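# Load a gray aluminum blank into the vise against stops

## Task

Put one plain-gray aluminum blank in the open vise so it rests on the two low parallel bars; those bars are loose and must finish standing upright between the jaws. Press the blank's long side against the fixed jaw (the end block without hoses) and its short end against the work stop (the short rod between the jaws). Any finished part goes flat into the black outfeed tray with its pocket facing up. Every other blank, aluminum or brass, must finish entirely on the infeed plate (the plate carrying short pins), not stacked on another blank and not sitting on a pin. Each blank must end with the same face up as at the start, or flipped fully over.

## Robot and tools

Robot: two Franka FR3 arms, left_arm and right_arm, each carrying a Robotiq 140 two-finger gripper and a wrist camera. The left gripper's fingers can fold at a hinge: only the outer quarter of each pad (near the tip) grips at the asked force; deeper toward the palm a narrow part may slip or go loose and a wide one may be crushed harder, and pressing fingertips into a surface folds them so the move seems to meet nothing. The right gripper's fingers are rigid.

Frames: the scene frame has its origin at table height midway between the nominal bases, +z up, +x out over the table, left_arm toward +y. Hand poses (end_effector_position in metres, end_effector_quat_wxyz) are in each arm's own base frame; left base at (+0.008, +0.343, +0.030), right base at (+0.048, -0.439, +0.030). Fixed camera cam_high and the table use the scene frame. The gripper's +z points along the fingers; they open and close along its y axis. end_effector_position is the midpoint between closed pads; fingertips stick out about 33 mm beyond it (9 mm when fully open).

A row is 20 numbers, each in [-1, 1], always for both arms: left_arm's 7 joint numbers, then its gripper position, force_limit, speed; then the same 10 for right_arm. Joint order in rows and in every result list: elbow, waist, upper arm roll, shoulder, wrist pitch, forearm roll, wrist roll. Joint numbers are scaled offsets, not poses: they are added to the Joint targets printed at the start of the action (not to the previous row). A value of 1.0 equals 1.632 rad for elbow, waist, upper arm roll and shoulder, 3.472 rad for forearm roll, 2.955 for wrist pitch, 4.439 for wrist roll. Ranges (rad): waist and upper arm roll -2.901 to 2.901, shoulder -1.836 to 1.836, elbow -3.077 to -0.117, forearm roll -2.876 to 2.876, wrist pitch 0.440 to 4.622, wrist roll -3.051 to 3.051. Asking more than 0.018 rad past an end gets the action rejected for both arms; staying within 0.05 rad of an end risks a torque fault. The gripper numbers are absolute commands: position +1 = open 140 mm, about -0.8 pads touch, -1 = close until blocked; force_limit from -1 (about 14 N) to +1 (58 N); speed -1 about 30 mm/s up to +1 about 250 mm/s. Fast closing grips much harder. To leave a gripper unchanged, repeat its previous three numbers.

Tools:
- execute_actions(actions, cameras): actions is a list of actions, each a list of up to 15 rows, one row per 1/30 s step; a short table repeats its last row. An empty list returns state plus images.
- move(target, speed, blend, blocking, cameras): target is one row or a list of up to 15 rows, every row's joint offsets counted from the same starting Joint targets. All joints interpolate together, so the hand follows a curve with no collision avoidance. speed in rad/s (0.01 to 5.26, default 0.5) caps the joint with the longest travel; blend in rad rounds corners between rows. blocking=false returns after about 0.5 s while motion continues.
- wait(seconds 0 to 10), stop() to brake a move, zoom_image(camera, region [x0,y0,x1,y1] pixels, max 504 each side) on cam_high, cam_left_wrist or cam_right_wrist (each 896x504), clear_fault(arm) after a reported torque or force fault, read_manual(section) for licences, finished_scene(scene 1 or 2) to end the scene irreversibly.

Results: Joint positions, velocities, targets (next offsets start here), torques and external torques per arm; flange force along the gripper axes, including held weight. object_status: 0 moving, 1 blocked opening, 2 blocked closing (grip made), 3 reached target or pads met. position_measured counts: 3 open, 75 ≈ 100 mm, 139 ≈ 60 mm, 200 ≈ 20 mm, 230 pads together. The move: line reports done, off_target, moving, held or fault. Other lines: joint sent to its limit, joint command not followed (clearance check), MOTOR HOT, OVER-TEMPERATURE FAULT.

Cautions: a torque fault occurs at contact torques of 35/35/32/30 N m (waist, shoulder, upper arm roll, elbow) or 12 N m (wrist joints), a force fault at 40 N on any arm part including held weight; either freezes that arm until clear_fault, so release a grip that pins it first. Moving a joint more than 10% over its speed limit also faults. Avoid fast impacts, pressing hard on fixed items, and clamping parts that still rest on something. Never let the grippers squeeze or hit each other. Don't drop parts from height, release them while moving, or let anything leave the table. Loose objects may get nudged occasionally. Stretched poses and held loads heat motors.

Each tool is called after "Call:" as name([rows], argument=value, ...), one row to a line, values as JSON.

## Session

Call:
execute_actions(actions=[])

Scene clock: 0.00 s.
left_arm: end_effector_position=(+0.1610, -0.0614, +0.1447) position_measured=3 object_status=3 end_effector_quat_wxyz=(-0.222, +0.820, -0.067, -0.523) | right_arm: end_effector_position=(+0.7999, +0.2658, +0.2447) position_measured=3 object_status=3 end_effector_quat_wxyz=(-0.224, +0.738, -0.606, +0.194)
Joint names: [elbow, waist, upper arm roll, shoulder, wrist pitch, forearm roll, wrist roll]
Joint positions: left_arm=[-2.31 -0.419 -0.022 0.257 1.36 0.043 -1.872] | right_arm=[-1.614 0.452 -0.132 0.476 2.679 -0.096 0.23]
Joint velocities: within noise
Joint torques (N m): no reading
External joint torques (N m): no reading
Flange force (N): no reading
Joint targets: left_arm=[-2.310 -0.419 -0.022 0.257 1.360 0.043 -1.872] | right_arm=[-1.614 0.452 -0.132 0.476 2.679 -0.096 0.230]
Tool commands: left_gripper/position=+1.0 left_gripper/force_limit=+1.0 left_gripper/speed=+1.0 right_gripper/position=+1.0 right_gripper/force_limit=+1.0 right_gripper/speed=+1.0

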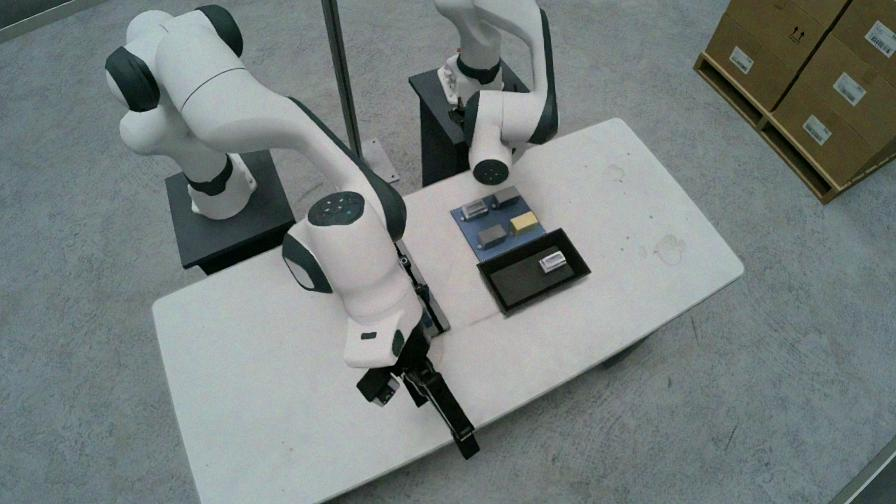

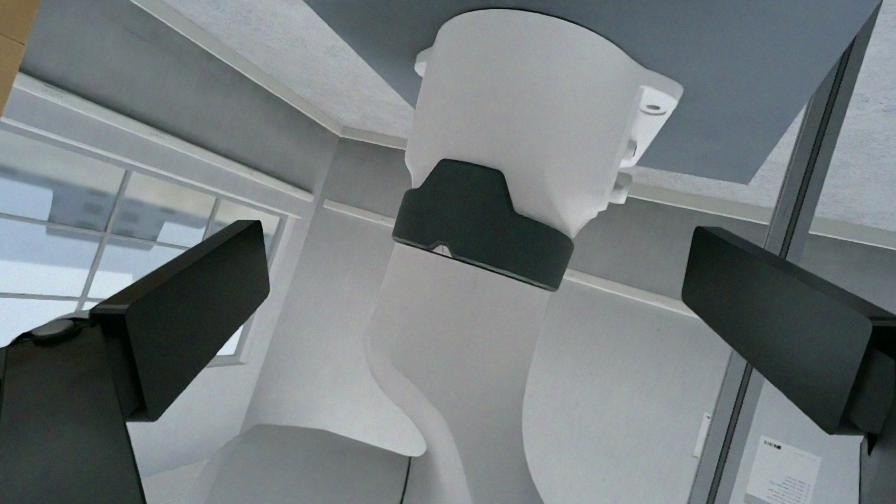

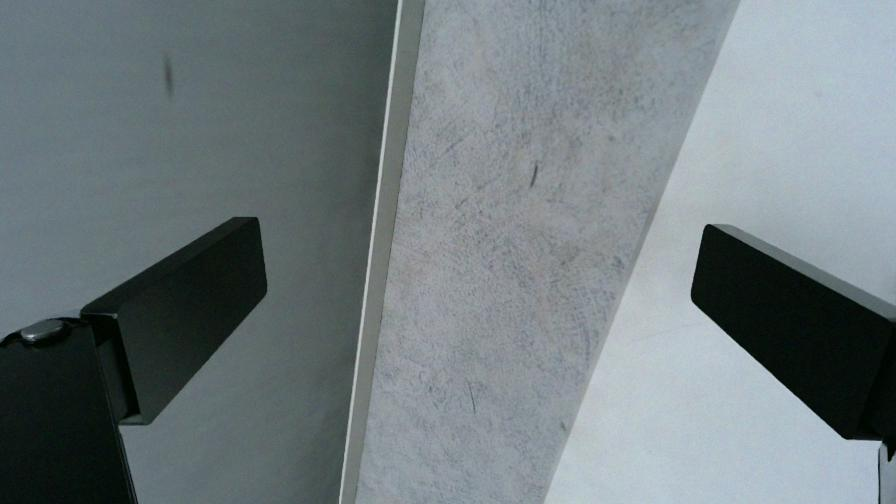

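Call:
zoom_image(camera="cam_high", region=[430, 170, 610, 330])

Call:
zoom_image(camera="cam_high", region=[370, 230, 470, 350])

Scaled by 2.800 from the camera's 896x504 image, which has a finer 1280x720 frame.

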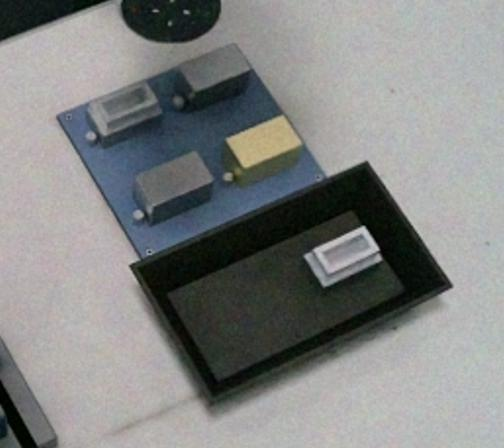

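Scaled by 4.200 from the camera's 896x504 image, which has a finer 1280x720 frame.

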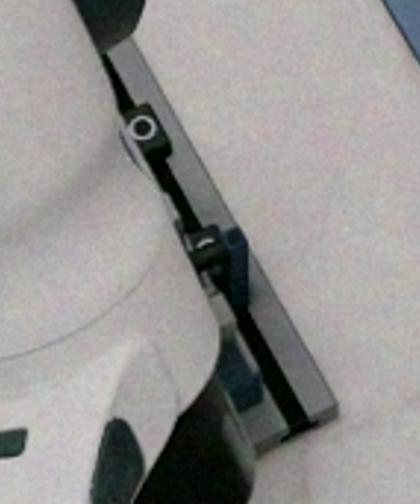

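Call:
move(target=[0.18995, -0.0190, 0.01348, -0.37194, 0.09814, -0.01238, -0.03334, 1, 1, 1, -0.42034, -0.64461, 0.08088, -0.47549, -0.22978, 0.02765, -0.25231, 1, 1, 1], speed=0.8, cameras=["all"])

Scene clock: 48.47 s.
left_arm: end_effector_position=(+0.4020, -0.1926, +0.3922) position_measured=3 object_status=3 end_effector_quat_wxyz=(-0.002, +1.000, -0.002, +0.001) | right_arm: end_effector_position=(+0.3779, -0.2597, +0.2563) position_measured=3 object_status=3 end_effector_quat_wxyz=(+0.001, +0.801, -0.599, +0.002)
Joint names: [elbow, waist, upper arm roll, shoulder, wrist pitch, forearm roll, wrist roll]
Joint positions: left_arm=[-1.999 -0.448 -0.001 -0.351 1.647 0.004 -2.017] | right_arm=[-2.299 -0.599 -0.001 -0.299 2.004 -0.003 -0.885]
Joint velocities: left_arm=[within noise] | right_arm=[-0.001 -0.001 -0.001 0 0 0.001 -0.006]
Joint torques (N m): left_arm=[24.32 0.05 0.77 -19.7 2.96 0.64 -0.2] | right_arm=[25.68 -0.83 0.69 -22.22 2.34 1.12 -0.27]
External joint torques (N m): left_arm=[-0.11 0.22 1.35 0.33 0.35 -0.26 -0.2] | right_arm=[0.93 -0.7 1.13 -0.12 -0.33 0.39 -0.27]
Flange force (N): left_arm=[1.3 -0.9 1.1] | right_arm=[1.5 -1.9 -2.8]
Joint targets: left_arm=[-2.000 -0.450 0.000 -0.350 1.650 0.000 -2.020] | right_arm=[-2.300 -0.601 0.000 -0.300 1.999 0.000 -0.890]
move: done
camera_calibration:
cam_left_wrist: T_world_to_cam=[[-0.00471863, -0.999983, -0.00331403, -0.182429], [-0.941396, 0.00332438, 0.337286, 0.254866], [-0.337269, 0.00471134, -0.941396, 0.648596], [0, 0, 0, 1]] pos_world=[0.457821, -0.186329, 0.524019]
cam_right_wrist: T_world_to_cam=[[-0.954268, -0.298848, -0.00791642, 0.29451], [-0.28337, 0.895772, 0.342481, 0.256049], [-0.0952585, 0.329062, -0.939491, 0.497794], [0, 0, 0, 1]] pos_world=[0.401017, -0.305153, 0.382313]

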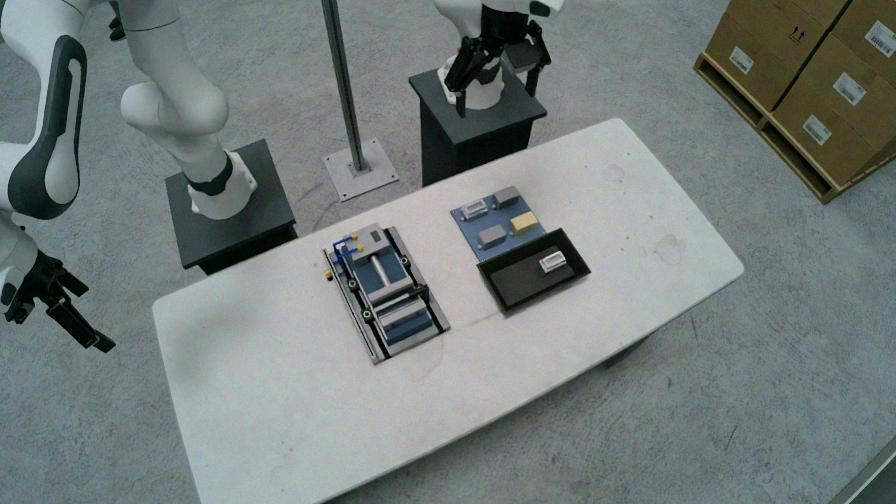

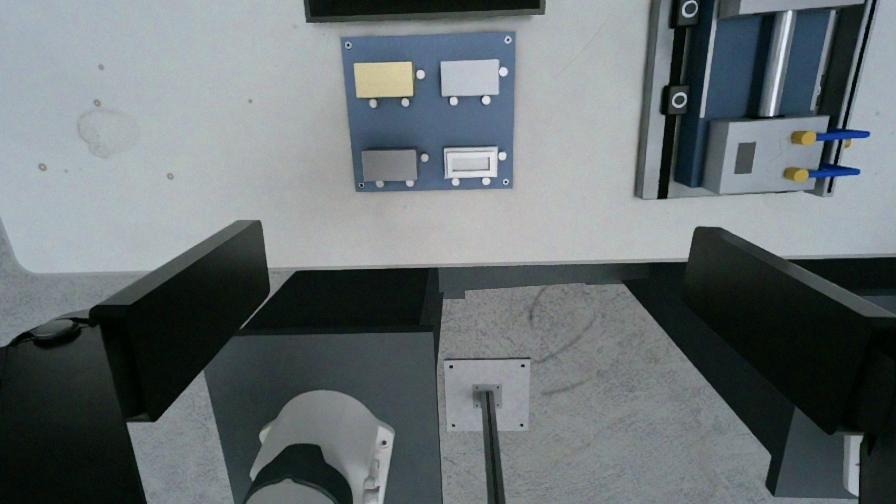

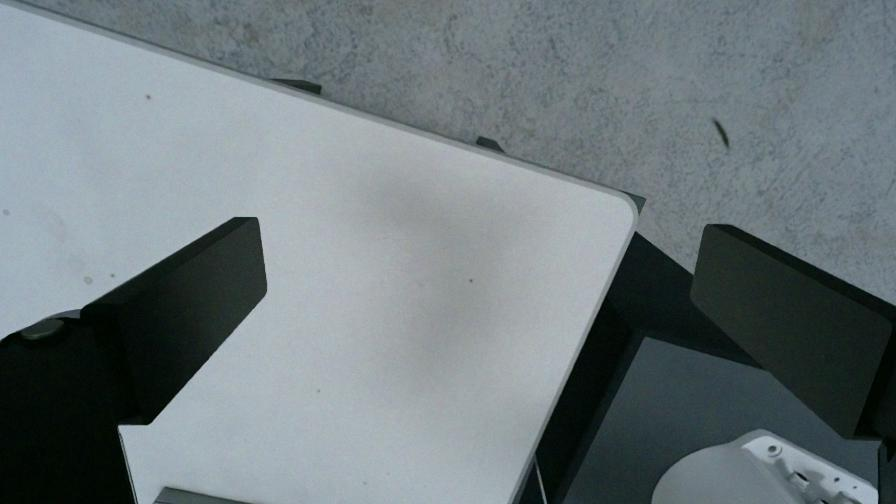

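Call:
zoom_image(camera="cam_left_wrist", region=[300, 0, 560, 200])

Call:
zoom_image(camera="cam_left_wrist", region=[610, 0, 896, 210])

Call:
zoom_image(camera="cam_high", region=[310, 210, 460, 370])

Scaled by 1.938 from the camera's 896x504 image, which has a finer 1280x720 frame.

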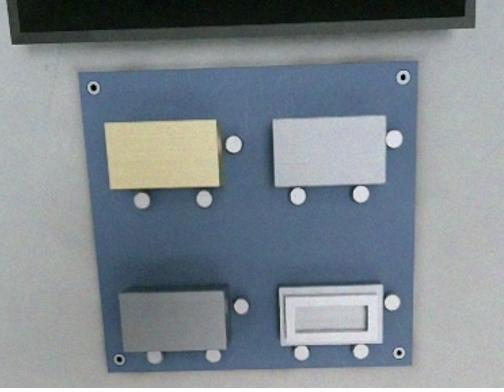

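Scaled by 1.762 from the camera's 896x504 image, which has a finer 1280x720 frame.

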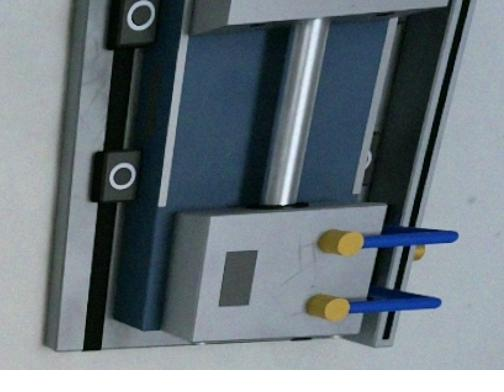

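Scaled by 3.150 from the camera's 896x504 image, which has a finer 1280x720 frame.

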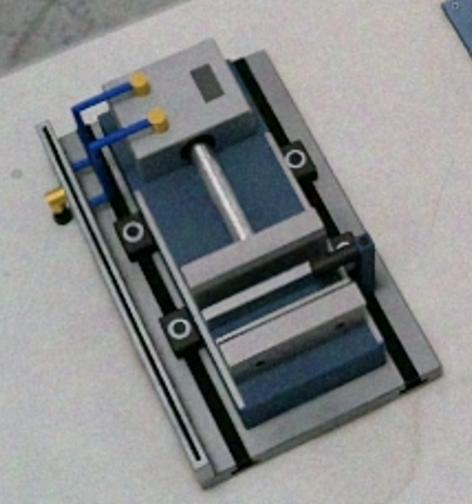

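Call:
move(target=[0, 0.52083, 0, 0, 0, 0, 0, 1, 1, 1, 0.14124, 0.82169, 0, 0.11409, -0.01465, 0, 0.72088, 1, 1, 1], speed=1.0, cameras=["cam_right_wrist"])

Scene clock: 88.77 s.
left_arm: end_effector_position=(+0.4103, +0.1743, +0.3922) position_measured=3 object_status=3 end_effector_quat_wxyz=(-0.002, +0.912, +0.410, +0.000) | right_arm: end_effector_position=(+0.3854, +0.3518, +0.2704) position_measured=3 object_status=3 end_effector_quat_wxyz=(+0.003, -0.004, +1.000, +0.001)
Joint names: [elbow, waist, upper arm roll, shoulder, wrist pitch, forearm roll, wrist roll]
Joint positions: left_arm=[-1.999 0.399 0 -0.351 1.647 0.004 -2.017] | right_arm=[-2.072 0.739 0.002 -0.116 1.96 -0.003 2.305]
Joint velocities: left_arm=[within noise] | right_arm=[0 -0.001 0.001 0 0 0 0.006]
Joint torques (N m): left_arm=[24.35 1 0.48 -19.73 2.94 0.76 -0.19] | right_arm=[26.44 0.15 0.24 -27.52 2.15 1.11 0.04]
External joint torques (N m): left_arm=[0.11 1.01 0.87 0.04 0.35 -0.15 -0.19] | right_arm=[1.8 0.14 0.35 1.11 -0.31 0.28 0.04]
Flange force (N): left_arm=[1.1 -1.0 0.6] | right_arm=[-6.7 6.8 -3.7]
Joint targets: left_arm=[-2.000 0.400 0.000 -0.350 1.650 0.000 -2.020] | right_arm=[-2.070 0.741 0.000 -0.114 1.956 0.000 2.310]
move: done
camera_calibration:
cam_right_wrist: T_world_to_cam=[[-0.0248595, 0.99967, -0.0065437, -0.330814], [0.935879, 0.0255733, 0.351392, -0.460624], [0.351443, 0.00261131, -0.936206, 0.252339], [0, 0, 0, 1]] pos_world=[0.334181, 0.341826, 0.395936]
Images, in order (width x height): cam_right_wrist 896x504.

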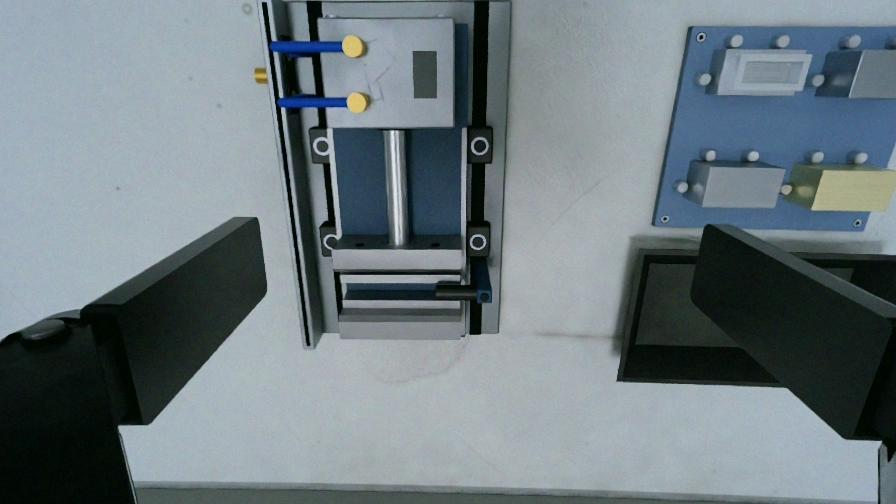

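Call:
zoom_image(camera="cam_right_wrist", region=[280, 210, 530, 360])

Call:
zoom_image(camera="cam_right_wrist", region=[646, 10, 896, 240])

Scaled by 2.016 from the camera's 896x504 image, which has a finer 1280x720 frame.

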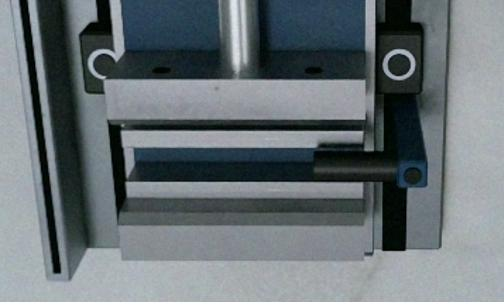

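Scaled by 2.016 from the camera's 896x504 image, which has a finer 1280x720 frame.

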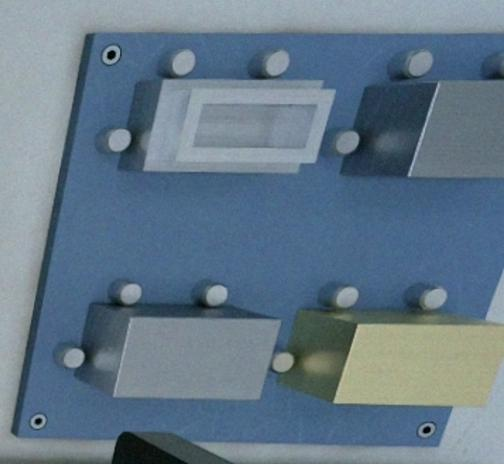

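Call:
move(target=[0, 0, 0, 0, 0, 0, 0, 1, 1, 1, -0.0023, -0.0558, 0, 0.1321, 0.0742, 0, -0.02145, 1, 1, 1], speed=0.6, cameras=["cam_right_wrist"])

Call:
zoom_image(camera="cam_right_wrist", region=[280, 120, 560, 300])

Scene clock: 117.37 s.
left_arm: end_effector_position=(+0.4103, +0.1743, +0.3922) position_measured=3 object_status=3 end_effector_quat_wxyz=(-0.002, +0.912, +0.410, +0.000) | right_arm: end_effector_position=(+0.4484, +0.3400, +0.1684) position_measured=3 object_status=3 end_effector_quat_wxyz=(-0.002, -0.001, +1.000, -0.003)
Joint names: [elbow, waist, upper arm roll, shoulder, wrist pitch, forearm roll, wrist roll]
Joint positions: left_arm=[-1.999 0.399 0 -0.351 1.647 0.004 -2.017] | right_arm=[-2.075 0.651 -0.001 0.103 2.171 -0.003 2.22]
Joint velocities: left_arm=[within noise] | right_arm=[0 -0.001 -0.001 -0.002 0.001 0.001 -0.006]
Joint torques (N m): left_arm=[24.39 0.97 0.46 -19.8 2.94 0.75 -0.2] | right_arm=[25.26 -0.39 0.89 -34.85 2.65 0.99 -0.18]
External joint torques (N m): left_arm=[0.07 0.9 0.75 0.14 0.34 -0.17 -0.2] | right_arm=[1.9 -0.45 0.73 0.07 0.24 0.27 -0.18]
Flange force (N): left_arm=[1.1 -0.7 0.6] | right_arm=[-5.7 4.1 -1.7]
Joint targets: left_arm=[-2.000 0.400 0.000 -0.350 1.650 0.000 -2.020] | right_arm=[-2.074 0.649 0.000 0.102 2.175 0.000 2.215]
move: done
camera_calibration:
cam_right_wrist: T_world_to_cam=[[-0.0193365, 0.999724, -0.0133416, -0.319543], [0.939278, 0.0227368, 0.342404, -0.48247], [0.342612, -0.00591061, -0.939458, 0.142079], [0, 0, 0, 1]] pos_world=[0.398317, 0.331265, 0.294413]
Images, in order (width x height): cam_right_wrist 896x504.

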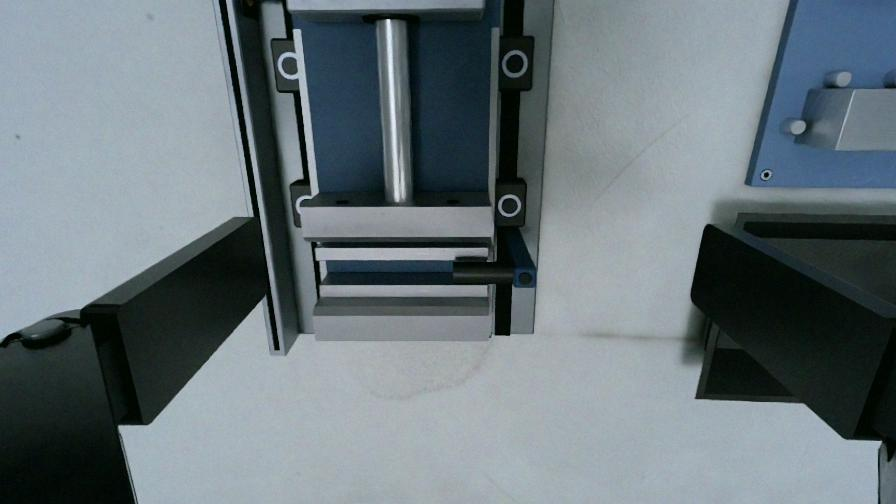

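Scaled by 1.800 from the camera's 896x504 image, which has a finer 1280x720 frame.

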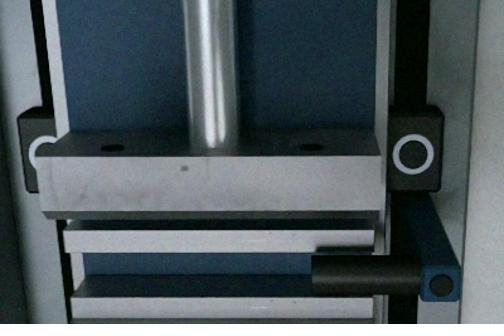

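Call:
move(target=[0, 0, 0, 0, 0, 0, 0, 1, 1, 1, 0.40178, 0.17953, 0, 0.22255, -0.09865, 0, 0.06578, 1, 1, 1], speed=0.7, cameras=["cam_right_wrist", "cam_high"])

Call:
zoom_image(camera="cam_right_wrist", region=[270, 0, 700, 240])

Scene clock: 161.73 s.
left_arm: end_effector_position=(+0.4103, +0.1743, +0.3922) position_measured=3 object_status=3 end_effector_quat_wxyz=(-0.002, +0.912, +0.410, +0.000) | right_arm: end_effector_position=(+0.4077, +0.5635, +0.2214) position_measured=3 object_status=3 end_effector_quat_wxyz=(+0.002, -0.007, +1.000, +0.002)
Joint names: [elbow, waist, upper arm roll, shoulder, wrist pitch, forearm roll, wrist roll]
Joint positions: left_arm=[-1.999 0.399 0 -0.351 1.647 0.004 -2.017] | right_arm=[-1.419 0.943 0.002 0.463 1.888 -0.002 2.502]
Joint velocities: left_arm=[within noise] | right_arm=[0.001 0 -0.001 0.001 -0.001 0 0.005]
Joint torques (N m): left_arm=[24.36 0.94 0.44 -19.79 2.93 0.75 -0.2] | right_arm=[26.65 -0.19 1.04 -46.25 2.16 1.12 0.08]
External joint torques (N m): left_arm=[0.04 0.96 0.83 0.08 0.33 -0.16 -0.2] | right_arm=[1.97 -0.25 0.51 1.07 -0.29 0.25 0.08]
Flange force (N): left_arm=[0.9 -1.0 0.7] | right_arm=[-9.6 12.8 -4.1]
Joint targets: left_arm=[-2.000 0.400 0.000 -0.350 1.650 0.000 -2.020] | right_arm=[-1.418 0.943 0.000 0.465 1.884 0.000 2.507]
move: done
camera_calibration:
cam_right_wrist: T_world_to_cam=[[-0.0319592, 0.999481, -0.00400982, -0.539886], [0.935976, 0.0313355, 0.350667, -0.472732], [0.35061, 0.00745395, -0.936492, 0.195759], [0, 0, 0, 1]] pos_world=[0.356576, 0.55296, 0.346933]
Images, in order (width x height): cam_high 896x504, cam_right_wrist 896x504.

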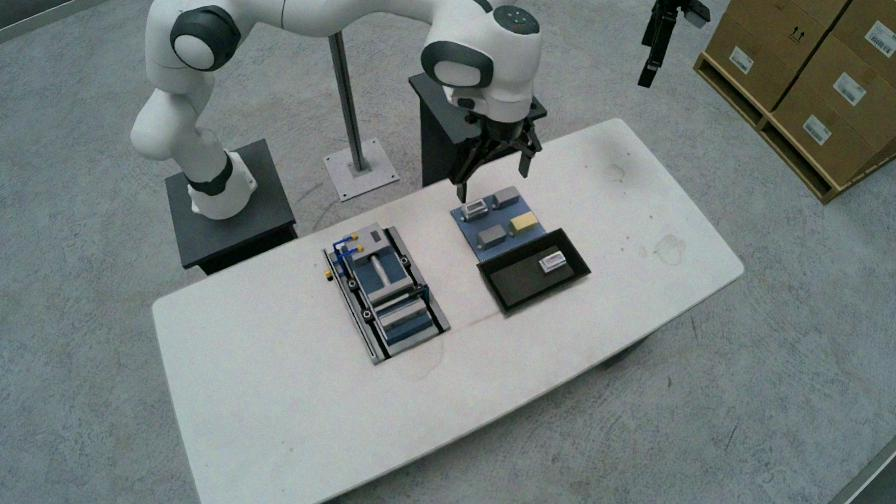

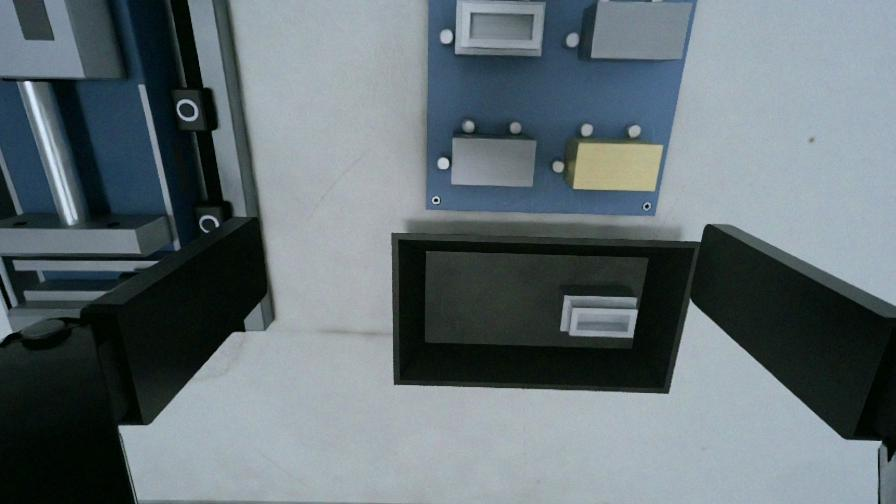

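Scaled by 1.172 from the camera's 896x504 image, which has a finer 1280x720 frame.

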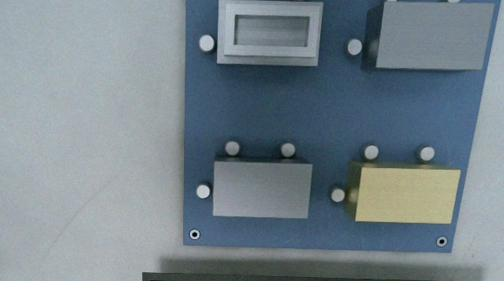

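Call:
zoom_image(camera="cam_right_wrist", region=[0, 180, 280, 340])

Call:
zoom_image(camera="cam_right_wrist", region=[380, 220, 720, 400])

Scaled by 1.800 from the camera's 896x504 image, which has a finer 1280x720 frame.

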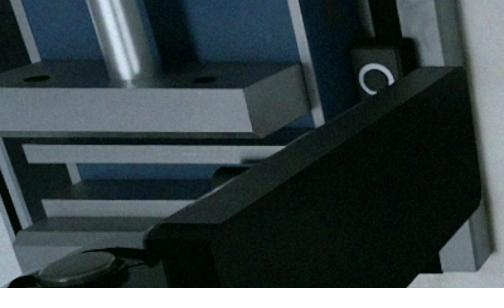

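Scaled by 1.482 from the camera's 896x504 image, which has a finer 1280x720 frame.

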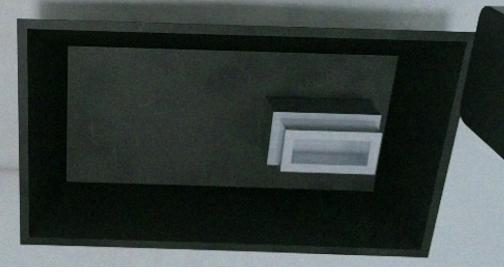

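Call:
move(target=[0, 0, 0, 0, 0, 0, 0, 1, 1, 1, -0.06, 0.037, 0, -0.014, 0.03, 0, -0.9, -0.08, -1, 0], speed=2.0)

Scene clock: 213.73 s.
left_arm: end_effector_position=(+0.4103, +0.1743, +0.3922) position_measured=3 object_status=3 end_effector_quat_wxyz=(-0.002, +0.912, +0.410, +0.000) | right_arm: end_effector_position=(+0.3707, +0.5800, +0.1970) position_measured=139 object_status=3 end_effector_quat_wxyz=(-0.002, +0.897, +0.442, +0.005)
Joint names: [elbow, waist, upper arm roll, shoulder, wrist pitch, forearm roll, wrist roll]
Joint positions: left_arm=[-1.999 0.399 0 -0.351 1.647 0.004 -2.017] | right_arm=[-1.514 1.001 0.002 0.444 1.968 -0.002 -1.483]
Joint velocities: left_arm=[within noise] | right_arm=[0 0 0 0 0 0.001 -0.005]
Joint torques (N m): left_arm=[24.33 1.03 0.49 -19.81 2.92 0.75 -0.17] | right_arm=[25.79 0.12 1.11 -46.99 2.88 1.04 -0.21]
External joint torques (N m): left_arm=[-0.09 1.13 0.98 0.28 0.32 -0.16 -0.17] | right_arm=[1.04 -0.07 0.52 -0.15 0.22 0.23 -0.21]
Flange force (N): left_arm=[1.3 -1.2 1.0] | right_arm=[4.7 -0.2 -1.2]
Joint targets: left_arm=[-2.000 0.400 0.000 -0.350 1.650 0.000 -2.020] | right_arm=[-1.516 1.003 0.000 0.442 1.973 0.000 -1.488]
move: done

Call:
move(target=[0, 0, 0, 0, 0, 0, 0, 1, 1, 1, -0.07941, 0.03719, 0, -0.01403, 0.03103, 0, -0.13562, -0.08, -1, 0], speed=0.8, cameras=["cam_right_wrist"])

Call:
zoom_image(camera="cam_right_wrist", region=[300, 20, 720, 260])

Scene clock: 218.17 s.
left_arm: end_effector_position=(+0.4103, +0.1743, +0.3922) position_measured=3 object_status=3 end_effector_quat_wxyz=(-0.002, +0.912, +0.410, +0.000) | right_arm: end_effector_position=(+0.3253, +0.5838, +0.1597) position_measured=139 object_status=3 end_effector_quat_wxyz=(+0.001, +0.704, +0.710, -0.002)
Joint names: [elbow, waist, upper arm roll, shoulder, wrist pitch, forearm roll, wrist roll]
Joint positions: left_arm=[-1.999 0.399 0 -0.351 1.647 0.004 -2.017] | right_arm=[-1.644 1.062 0.001 0.421 2.06 -0.002 -2.086]
Joint velocities: left_arm=[within noise] | right_arm=[0.001 -0.001 0.002 0.001 0 -0.001 -0.007]
Joint torques (N m): left_arm=[24.34 0.97 0.48 -19.79 2.94 0.75 -0.21] | right_arm=[25.3 0 1.38 -45.72 2.82 1.07 -0.25]
External joint torques (N m): left_arm=[0.08 1 0.88 0.09 0.36 -0.16 -0.21] | right_arm=[0.86 -0.12 0.85 0.3 0.21 0.26 -0.25]
Flange force (N): left_arm=[1.1 -1.0 0.7] | right_arm=[4.1 2.6 -0.4]
Joint targets: left_arm=[-2.000 0.400 0.000 -0.350 1.650 0.000 -2.020] | right_arm=[-1.645 1.064 0.000 0.419 2.064 0.000 -2.091]
move: done
camera_calibration:
cam_right_wrist: T_world_to_cam=[[0.999637, 0.0257058, -0.00800744, -0.329441], [0.0268812, -0.93608, 0.350759, 0.485809], [0.00152094, -0.350847, -0.936432, 0.489383], [0, 0, 0, 1]] pos_world=[0.315518, 0.634923, 0.285234]
Images, in order (width x height): cam_right_wrist 896x504.

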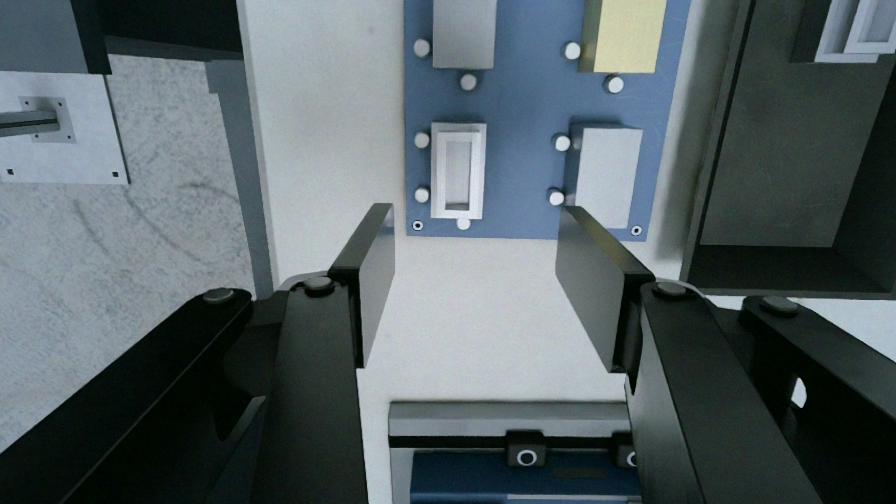

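Scaled by 1.200 from the camera's 896x504 image, which has a finer 1280x720 frame.

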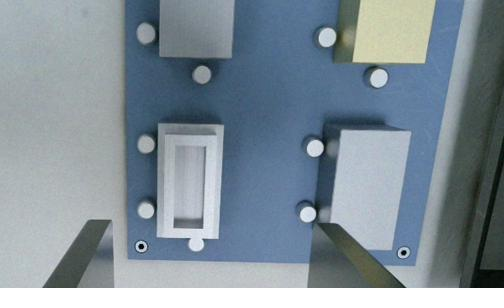

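Call:
move(target=[0, 0, 0, 0, 0, 0, 0, 1, 1, 1, -0.06722, 0.0004, 0, 0.05343, 0.06663, 0, 0.0018, -0.08, -1, 0], speed=0.3, cameras=["cam_right_wrist"])

Call:
zoom_image(camera="cam_right_wrist", region=[350, 60, 690, 240])

Scene clock: 242.67 s.
left_arm: end_effector_position=(+0.4103, +0.1743, +0.3922) position_measured=3 object_status=3 end_effector_quat_wxyz=(-0.002, +0.912, +0.410, +0.000) | right_arm: end_effector_position=(+0.3211, +0.5769, +0.0687) position_measured=139 object_status=3 end_effector_quat_wxyz=(+0.002, +0.704, +0.710, -0.003)
Joint names: [elbow, waist, upper arm roll, shoulder, wrist pitch, forearm roll, wrist roll]
Joint positions: left_arm=[-1.999 0.399 0 -0.351 1.647 0.004 -2.017] | right_arm=[-1.754 1.063 0.001 0.508 2.256 -0.002 -2.086]
Joint velocities: left_arm=[within noise] | right_arm=[0.001 0 -0.001 0 0.004 0 -0.001]
Joint torques (N m): left_arm=[24.34 1.02 0.51 -19.76 2.94 0.76 -0.22] | right_arm=[24.27 0.23 1.4 -46.74 2.78 0.97 0.05]
External joint torques (N m): left_arm=[0.09 0.98 0.82 0.05 0.35 -0.16 -0.21] | right_arm=[1.53 -0.02 0.68 -0.22 0.21 0.26 0.05]
Flange force (N): left_arm=[1.0 -0.9 0.6] | right_arm=[5.4 2.8 -0.6]
Joint targets: left_arm=[-2.000 0.400 0.000 -0.350 1.650 0.000 -2.020] | right_arm=[-1.755 1.064 0.000 0.506 2.261 0.000 -2.083]
move: done
camera_calibration:
cam_right_wrist: T_world_to_cam=[[0.999608, 0.0264184, -0.00926798, -0.326186], [0.0279898, -0.935572, 0.352025, 0.510679], [0.000629052, -0.352146, -0.935945, 0.402729], [0, 0, 0, 1]] pos_world=[0.311511, 0.628213, 0.194138]
Images, in order (width x height): cam_right_wrist 896x504.

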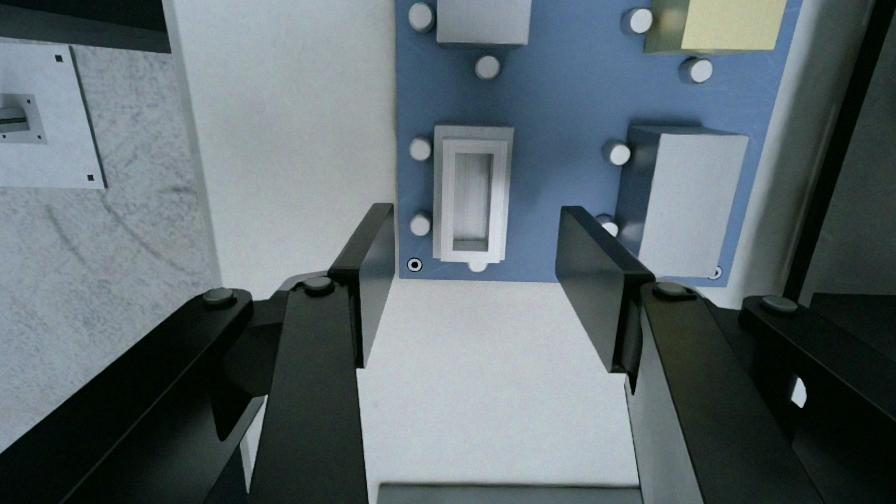

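Scaled by 1.482 from the camera's 896x504 image, which has a finer 1280x720 frame.

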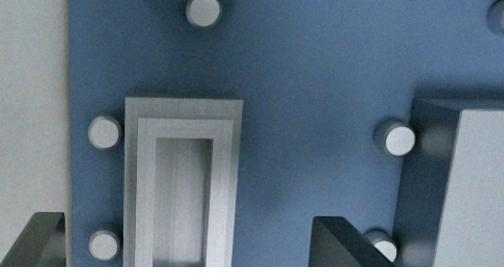

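Call:
move(target=[0, 0, 0, 0, 0, 0, 0, 1, 1, 1, -0.0016, 0.00086, 0, 0.04773, 0.02724, 0, 0, -0.08, -1, 0], speed=0.12, cameras=["cam_right_wrist"])

Call:
zoom_image(camera="cam_right_wrist", region=[330, 60, 670, 300])

Scene clock: 266.33 s.
left_arm: end_effector_position=(+0.4103, +0.1743, +0.3922) position_measured=3 object_status=3 end_effector_quat_wxyz=(-0.002, +0.912, +0.410, +0.000) | right_arm: end_effector_position=(+0.3214, +0.5795, +0.0239) position_measured=139 object_status=3 end_effector_quat_wxyz=(+0.001, +0.703, +0.711, -0.002)
Joint names: [elbow, waist, upper arm roll, shoulder, wrist pitch, forearm roll, wrist roll]
Joint positions: left_arm=[-1.999 0.399 0 -0.351 1.647 0.004 -2.017] | right_arm=[-1.757 1.064 0.001 0.584 2.337 -0.002 -2.086]
Joint velocities: left_arm=[within noise] | right_arm=[0 0 0 0.002 0.003 -0.001 0.001]
Joint torques (N m): left_arm=[24.36 1.01 0.48 -19.79 2.94 0.75 -0.19] | right_arm=[23.51 0.32 1.47 -47.34 2.74 0.92 0.13]
External joint torques (N m): left_arm=[0.07 1.03 0.87 0.12 0.36 -0.17 -0.19] | right_arm=[1.42 0.15 0.75 0.59 0.15 0.26 0.13]
Flange force (N): left_arm=[1.2 -1.0 0.6] | right_arm=[7.2 3.4 1.1]
Joint targets: left_arm=[-2.000 0.400 0.000 -0.350 1.650 0.000 -2.020] | right_arm=[-1.758 1.066 0.000 0.584 2.342 0.000 -2.083]
move: done
camera_calibration:
cam_right_wrist: T_world_to_cam=[[0.999576, 0.0278051, -0.00867242, -0.327725], [0.0290801, -0.935991, 0.350822, 0.52877], [0.00163733, -0.350925, -0.936402, 0.360722], [0, 0, 0, 1]] pos_world=[0.311619, 0.630622, 0.149435]
Images, in order (width x height): cam_right_wrist 896x504.

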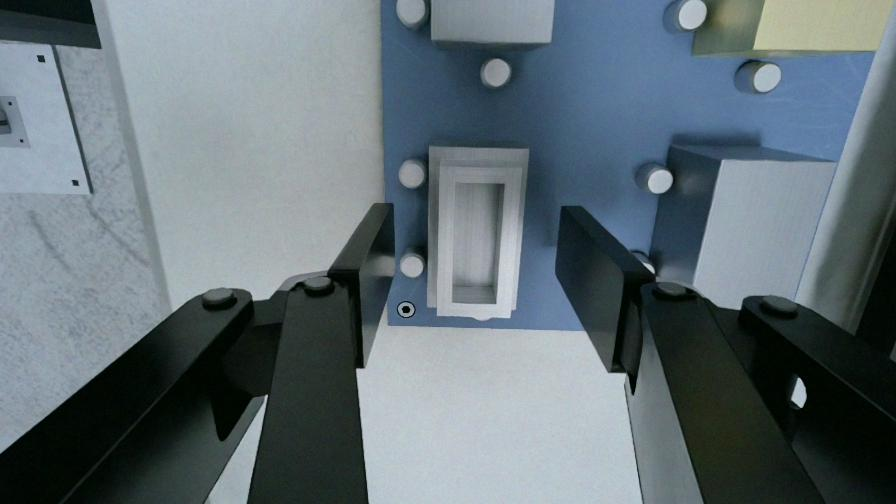

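Scaled by 1.482 from the camera's 896x504 image, which has a finer 1280x720 frame.

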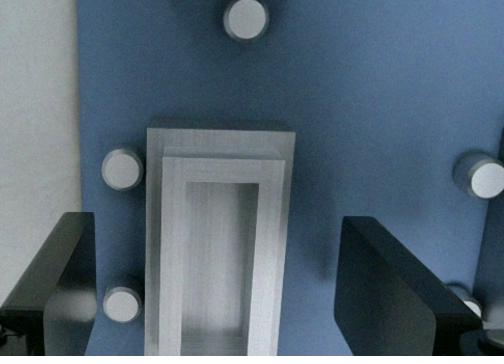

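Call:
move([
  [0, 0, 0, 0, 0, 0, 0, 1, 1, 1, 0, 0, 0, 0.00214, 0.00122, 0, 0, -0.08, -1, 0],
  [0, 0, 0, 0, 0, 0, 0, 1, 1, 1, 0, 0, 0, 0.00214, 0.00122, 0, 0, -1, -0.5, -1],
], speed=0.1, cameras=["cam_right_wrist"])

Scene clock: 278.27 s.
left_arm: end_effector_position=(+0.4103, +0.1743, +0.3922) position_measured=3 object_status=3 end_effector_quat_wxyz=(-0.002, +0.912, +0.410, +0.000) | right_arm: end_effector_position=(+0.3217, +0.5802, +0.0229) position_measured=180 object_status=0 end_effector_quat_wxyz=(+0.001, +0.703, +0.711, -0.001)
Joint names: [elbow, waist, upper arm roll, shoulder, wrist pitch, forearm roll, wrist roll]
Joint positions: left_arm=[-1.999 0.399 0 -0.351 1.647 0.004 -2.017] | right_arm=[-1.757 1.064 0.001 0.586 2.341 -0.002 -2.086]
Joint torques (N m): left_arm=[24.35 1 0.5 -19.71 2.94 0.75 -0.23] | right_arm=[22.8 0.18 1.65 -46.18 2.81 0.92 0.09]
External joint torques (N m): left_arm=[0 1.02 0.89 0.24 0.34 -0.16 -0.23] | right_arm=[0.76 -0.16 0.8 1.72 0.22 0.26 0.09]
Flange force (N): left_arm=[1.3 -0.9 0.7] | right_arm=[6.8 3.8 3.2]
Joint targets: left_arm=[-2.000 0.400 0.000 -0.350 1.650 0.000 -2.020] | right_arm=[-1.758 1.066 0.000 0.588 2.345 0.000 -2.083]
move: done
camera_calibration:
cam_right_wrist: T_world_to_cam=[[0.999582, 0.0279179, -0.00748193, -0.328202], [0.0287734, -0.936684, 0.348992, 0.530273], [0.00273489, -0.349061, -0.937096, 0.358604], [0, 0, 0, 1]] pos_world=[0.311827, 0.631036, 0.14853]
Images, in order (width x height): cam_right_wrist 896x504.

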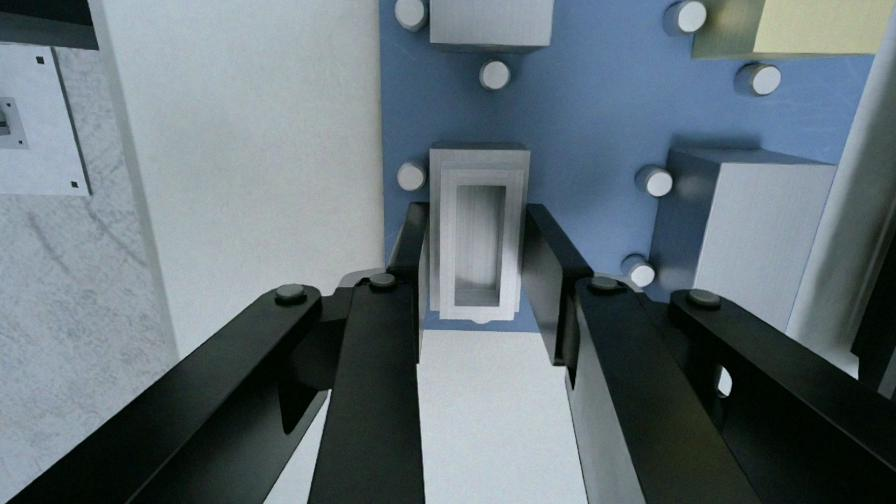

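Call:
move(target=[0, 0, 0, 0, 0, 0, 0, 1, 1, 1, 0.0182, -0.0004, 0, -0.07218, -0.04958, 0, 0.0002, -1, -0.5, -1], speed=0.15, cameras=["cam_right_wrist"])

Scene clock: 286.63 s.
left_arm: end_effector_position=(+0.4103, +0.1743, +0.3922) position_measured=3 object_status=3 end_effector_quat_wxyz=(-0.002, +0.912, +0.410, +0.000) | right_arm: end_effector_position=(+0.3224, +0.5812, +0.0994) position_measured=180 object_status=2 end_effector_quat_wxyz=(+0.000, +0.704, +0.710, +0.001)
Joint names: [elbow, waist, upper arm roll, shoulder, wrist pitch, forearm roll, wrist roll]
Joint positions: left_arm=[-1.999 0.399 0 -0.351 1.647 0.004 -2.017] | right_arm=[-1.729 1.064 0.001 0.471 2.203 -0.002 -2.085]
Joint velocities: left_arm=[within noise] | right_arm=[-0.001 0 0 0.001 -0.004 0.001 -0.002]
Joint torques (N m): left_arm=[24.37 0.99 0.49 -19.77 2.93 0.75 -0.21] | right_arm=[25.5 -0.23 1.3 -46.66 2.55 1.02 0.07]
External joint torques (N m): left_arm=[0.07 0.87 0.71 0.14 0.34 -0.18 -0.21] | right_arm=[1.92 -0.34 0.73 -0.15 -0.09 0.28 0.07]
Flange force (N): left_arm=[1.1 -0.6 0.6] | right_arm=[7.6 4.4 -1.7]
Joint targets: left_arm=[-2.000 0.400 0.000 -0.350 1.650 0.000 -2.020] | right_arm=[-1.728 1.065 0.000 0.470 2.199 0.000 -2.082]
move: done
camera_calibration:
cam_right_wrist: T_world_to_cam=[[0.999625, 0.0269286, -0.00488321, -0.328031], [0.0269574, -0.938053, 0.345443, 0.50622], [0.00472158, -0.345445, -0.938427, 0.428048], [0, 0, 0, 1]] pos_world=[0.312241, 0.631562, 0.22522]
Images, in order (width x height): cam_right_wrist 896x504.

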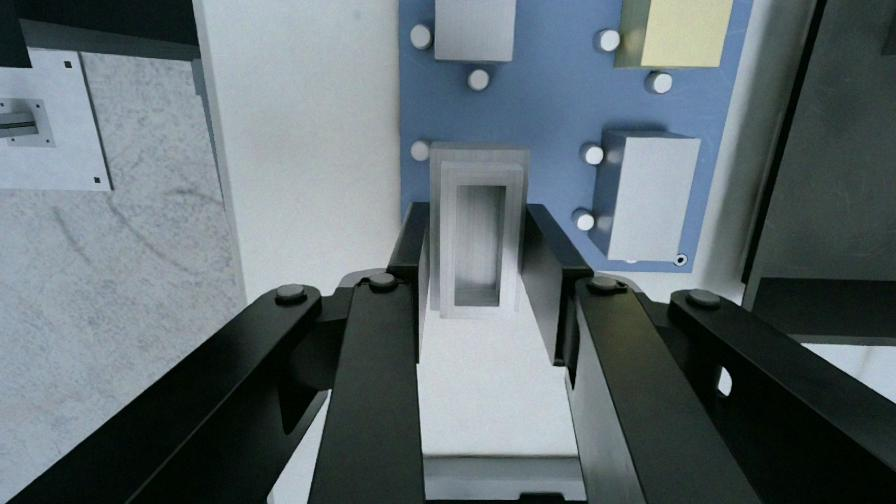

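Call:
move(target=[0, 0, 0, 0, 0, 0, 0, 1, 1, 1, 0.46746, -0.14246, 0, 0.27549, -0.10636, 0, -0.05251, -1, -0.5, -1], speed=0.4, cameras=["cam_right_wrist"])

Scene clock: 291.67 s.
left_arm: end_effector_position=(+0.4103, +0.1743, +0.3922) position_measured=3 object_status=3 end_effector_quat_wxyz=(-0.002, +0.912, +0.410, +0.000) | right_arm: end_effector_position=(+0.5257, +0.5763, +0.0990) position_measured=180 object_status=2 end_effector_quat_wxyz=(+0.001, +0.707, +0.708, +0.000)
Joint names: [elbow, waist, upper arm roll, shoulder, wrist pitch, forearm roll, wrist roll]
Joint positions: left_arm=[-1.999 0.399 0 -0.351 1.647 0.004 -2.017] | right_arm=[-0.968 0.832 0 0.92 1.888 -0.002 -2.31]
Joint velocities: left_arm=[within noise] | right_arm=[0.001 0.001 0 0.001 0.001 0 -0.004]
Joint torques (N m): left_arm=[24.35 1 0.46 -19.8 2.93 0.75 -0.19] | right_arm=[27.44 -0.15 1.7 -57.17 2.38 1.16 -0.22]
External joint torques (N m): left_arm=[0.07 0.93 0.74 0.01 0.34 -0.17 -0.19] | right_arm=[2.58 -0.32 0.78 0.17 -0.21 0.27 -0.22]
Flange force (N): left_arm=[0.8 -0.9 0.6] | right_arm=[0.0 0.0 0.0]
Joint targets: left_arm=[-2.000 0.400 0.000 -0.350 1.650 0.000 -2.020] | right_arm=[-0.965 0.832 0.000 0.920 1.884 0.000 -2.315]
move: done
camera_calibration:
cam_right_wrist: T_world_to_cam=[[0.999813, 0.018485, -0.00561719, -0.52625], [0.0192845, -0.937355, 0.347841, 0.499737], [0.00116455, -0.347885, -0.937537, 0.428262], [0, 0, 0, 1]] pos_world=[0.516016, 0.627145, 0.224726]
Images, in order (width x height): cam_right_wrist 896x504.

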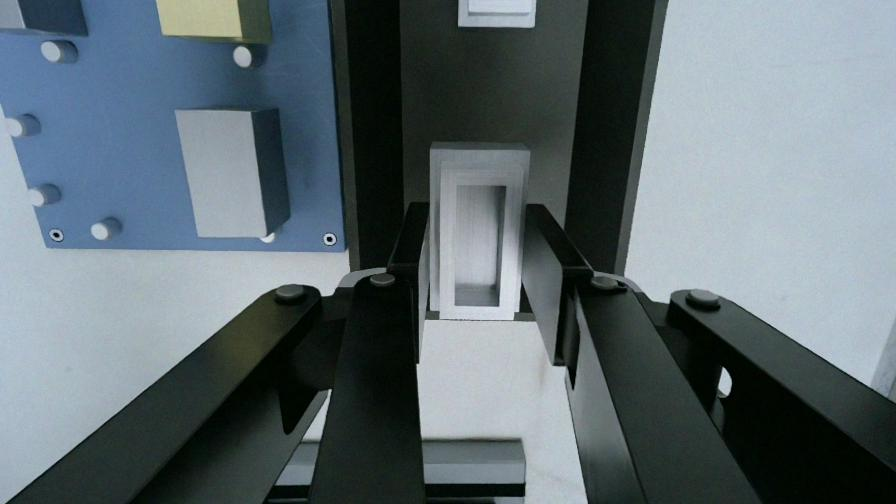

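Call:
move(target=[0, 0, 0, 0, 0, 0, 0, 1, 1, 1, -0.03474, 0, 0, 0.04969, 0.04697, 0, 0, -1, -0.5, -1], speed=0.1, cameras=["cam_right_wrist"])

Scene clock: 301.93 s.
left_arm: end_effector_position=(+0.4103, +0.1743, +0.3922) position_measured=3 object_status=3 end_effector_quat_wxyz=(-0.002, +0.912, +0.410, +0.000) | right_arm: end_effector_position=(+0.5258, +0.5766, +0.0264) position_measured=180 object_status=2 end_effector_quat_wxyz=(+0.001, +0.706, +0.708, +0.000)
Joint names: [elbow, waist, upper arm roll, shoulder, wrist pitch, forearm roll, wrist roll]
Joint positions: left_arm=[-1.999 0.399 0 -0.351 1.647 0.004 -2.017] | right_arm=[-1.019 0.832 0 0.996 2.015 -0.002 -2.312]
Joint velocities: left_arm=[within noise] | right_arm=[-0.001 0.001 0.001 -0.001 0.005 0 0]
Joint torques (N m): left_arm=[24.38 1.02 0.51 -19.75 2.92 0.74 -0.21] | right_arm=[24.84 -0.24 1.78 -55.03 3.12 1.07 -0.23]
External joint torques (N m): left_arm=[0.04 1.06 0.93 0.2 0.33 -0.18 -0.21] | right_arm=[0.33 -0.53 0.76 2.94 0.53 0.23 -0.23]
Flange force (N): left_arm=[1.4 -1.0 0.6] | right_arm=[0.0 0.0 0.0]
Joint targets: left_arm=[-2.000 0.400 0.000 -0.350 1.650 0.000 -2.020] | right_arm=[-1.022 0.832 0.000 1.001 2.023 0.000 -2.315]
move: done
camera_calibration:
cam_right_wrist: T_world_to_cam=[[0.999772, 0.0205349, -0.00582865, -0.527898], [0.0212799, -0.937316, 0.347831, 0.524125], [0.0016794, -0.347876, -0.937539, 0.359996], [0, 0, 0, 1]] pos_world=[0.516019, 0.627345, 0.152126]
Images, in order (width x height): cam_right_wrist 896x504.

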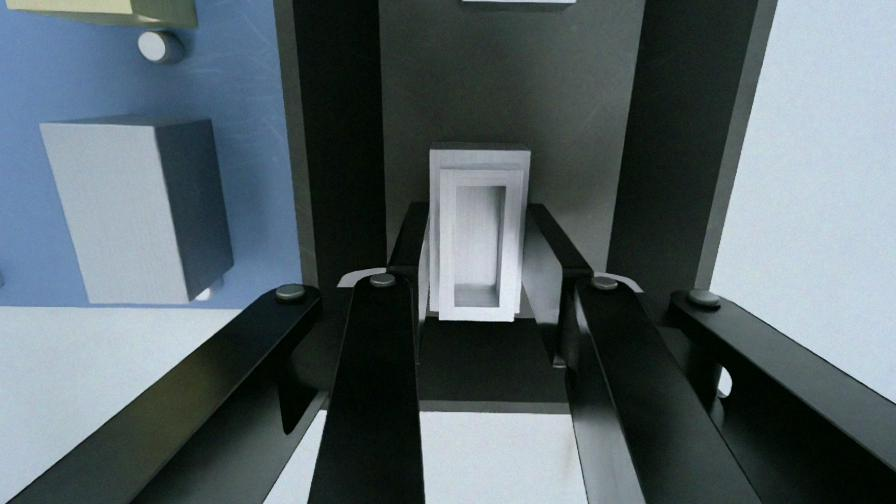

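Call:
move(target=[0, 0, 0, 0, 0, 0, 0, 1, 1, 1, 0, 0, 0, 0.00178, 0.00098, 0, 0, -1, -0.5, -1], speed=0.05)

Scene clock: 305.87 s.
left_arm: end_effector_position=(+0.4103, +0.1743, +0.3922) position_measured=3 object_status=3 end_effector_quat_wxyz=(-0.002, +0.912, +0.410, +0.000) | right_arm: end_effector_position=(+0.5260, +0.5769, +0.0264) position_measured=180 object_status=2 end_effector_quat_wxyz=(+0.001, +0.706, +0.708, +0.001)
Joint names: [elbow, waist, upper arm roll, shoulder, wrist pitch, forearm roll, wrist roll]
Joint positions: left_arm=[-1.999 0.399 0 -0.351 1.647 0.004 -2.017] | right_arm=[-1.019 0.832 0 0.996 2.017 -0.002 -2.312]
Joint torques (N m): left_arm=[24.32 1.01 0.49 -19.79 2.95 0.74 -0.23] | right_arm=[24.71 -0.32 1.54 -53.44 3.52 1.06 -0.26]
External joint torques (N m): left_arm=[-0.03 1.01 0.85 0.23 0.36 -0.18 -0.23] | right_arm=[0.03 -0.31 0.67 4.86 0.91 0.22 -0.26]
Flange force (N): left_arm=[1.2 -0.8 0.9] | right_arm=[0.0 0.0 0.0]
Joint targets: left_arm=[-2.000 0.400 0.000 -0.350 1.650 0.000 -2.020] | right_arm=[-1.022 0.832 0.000 1.004 2.026 0.000 -2.315]
move: done


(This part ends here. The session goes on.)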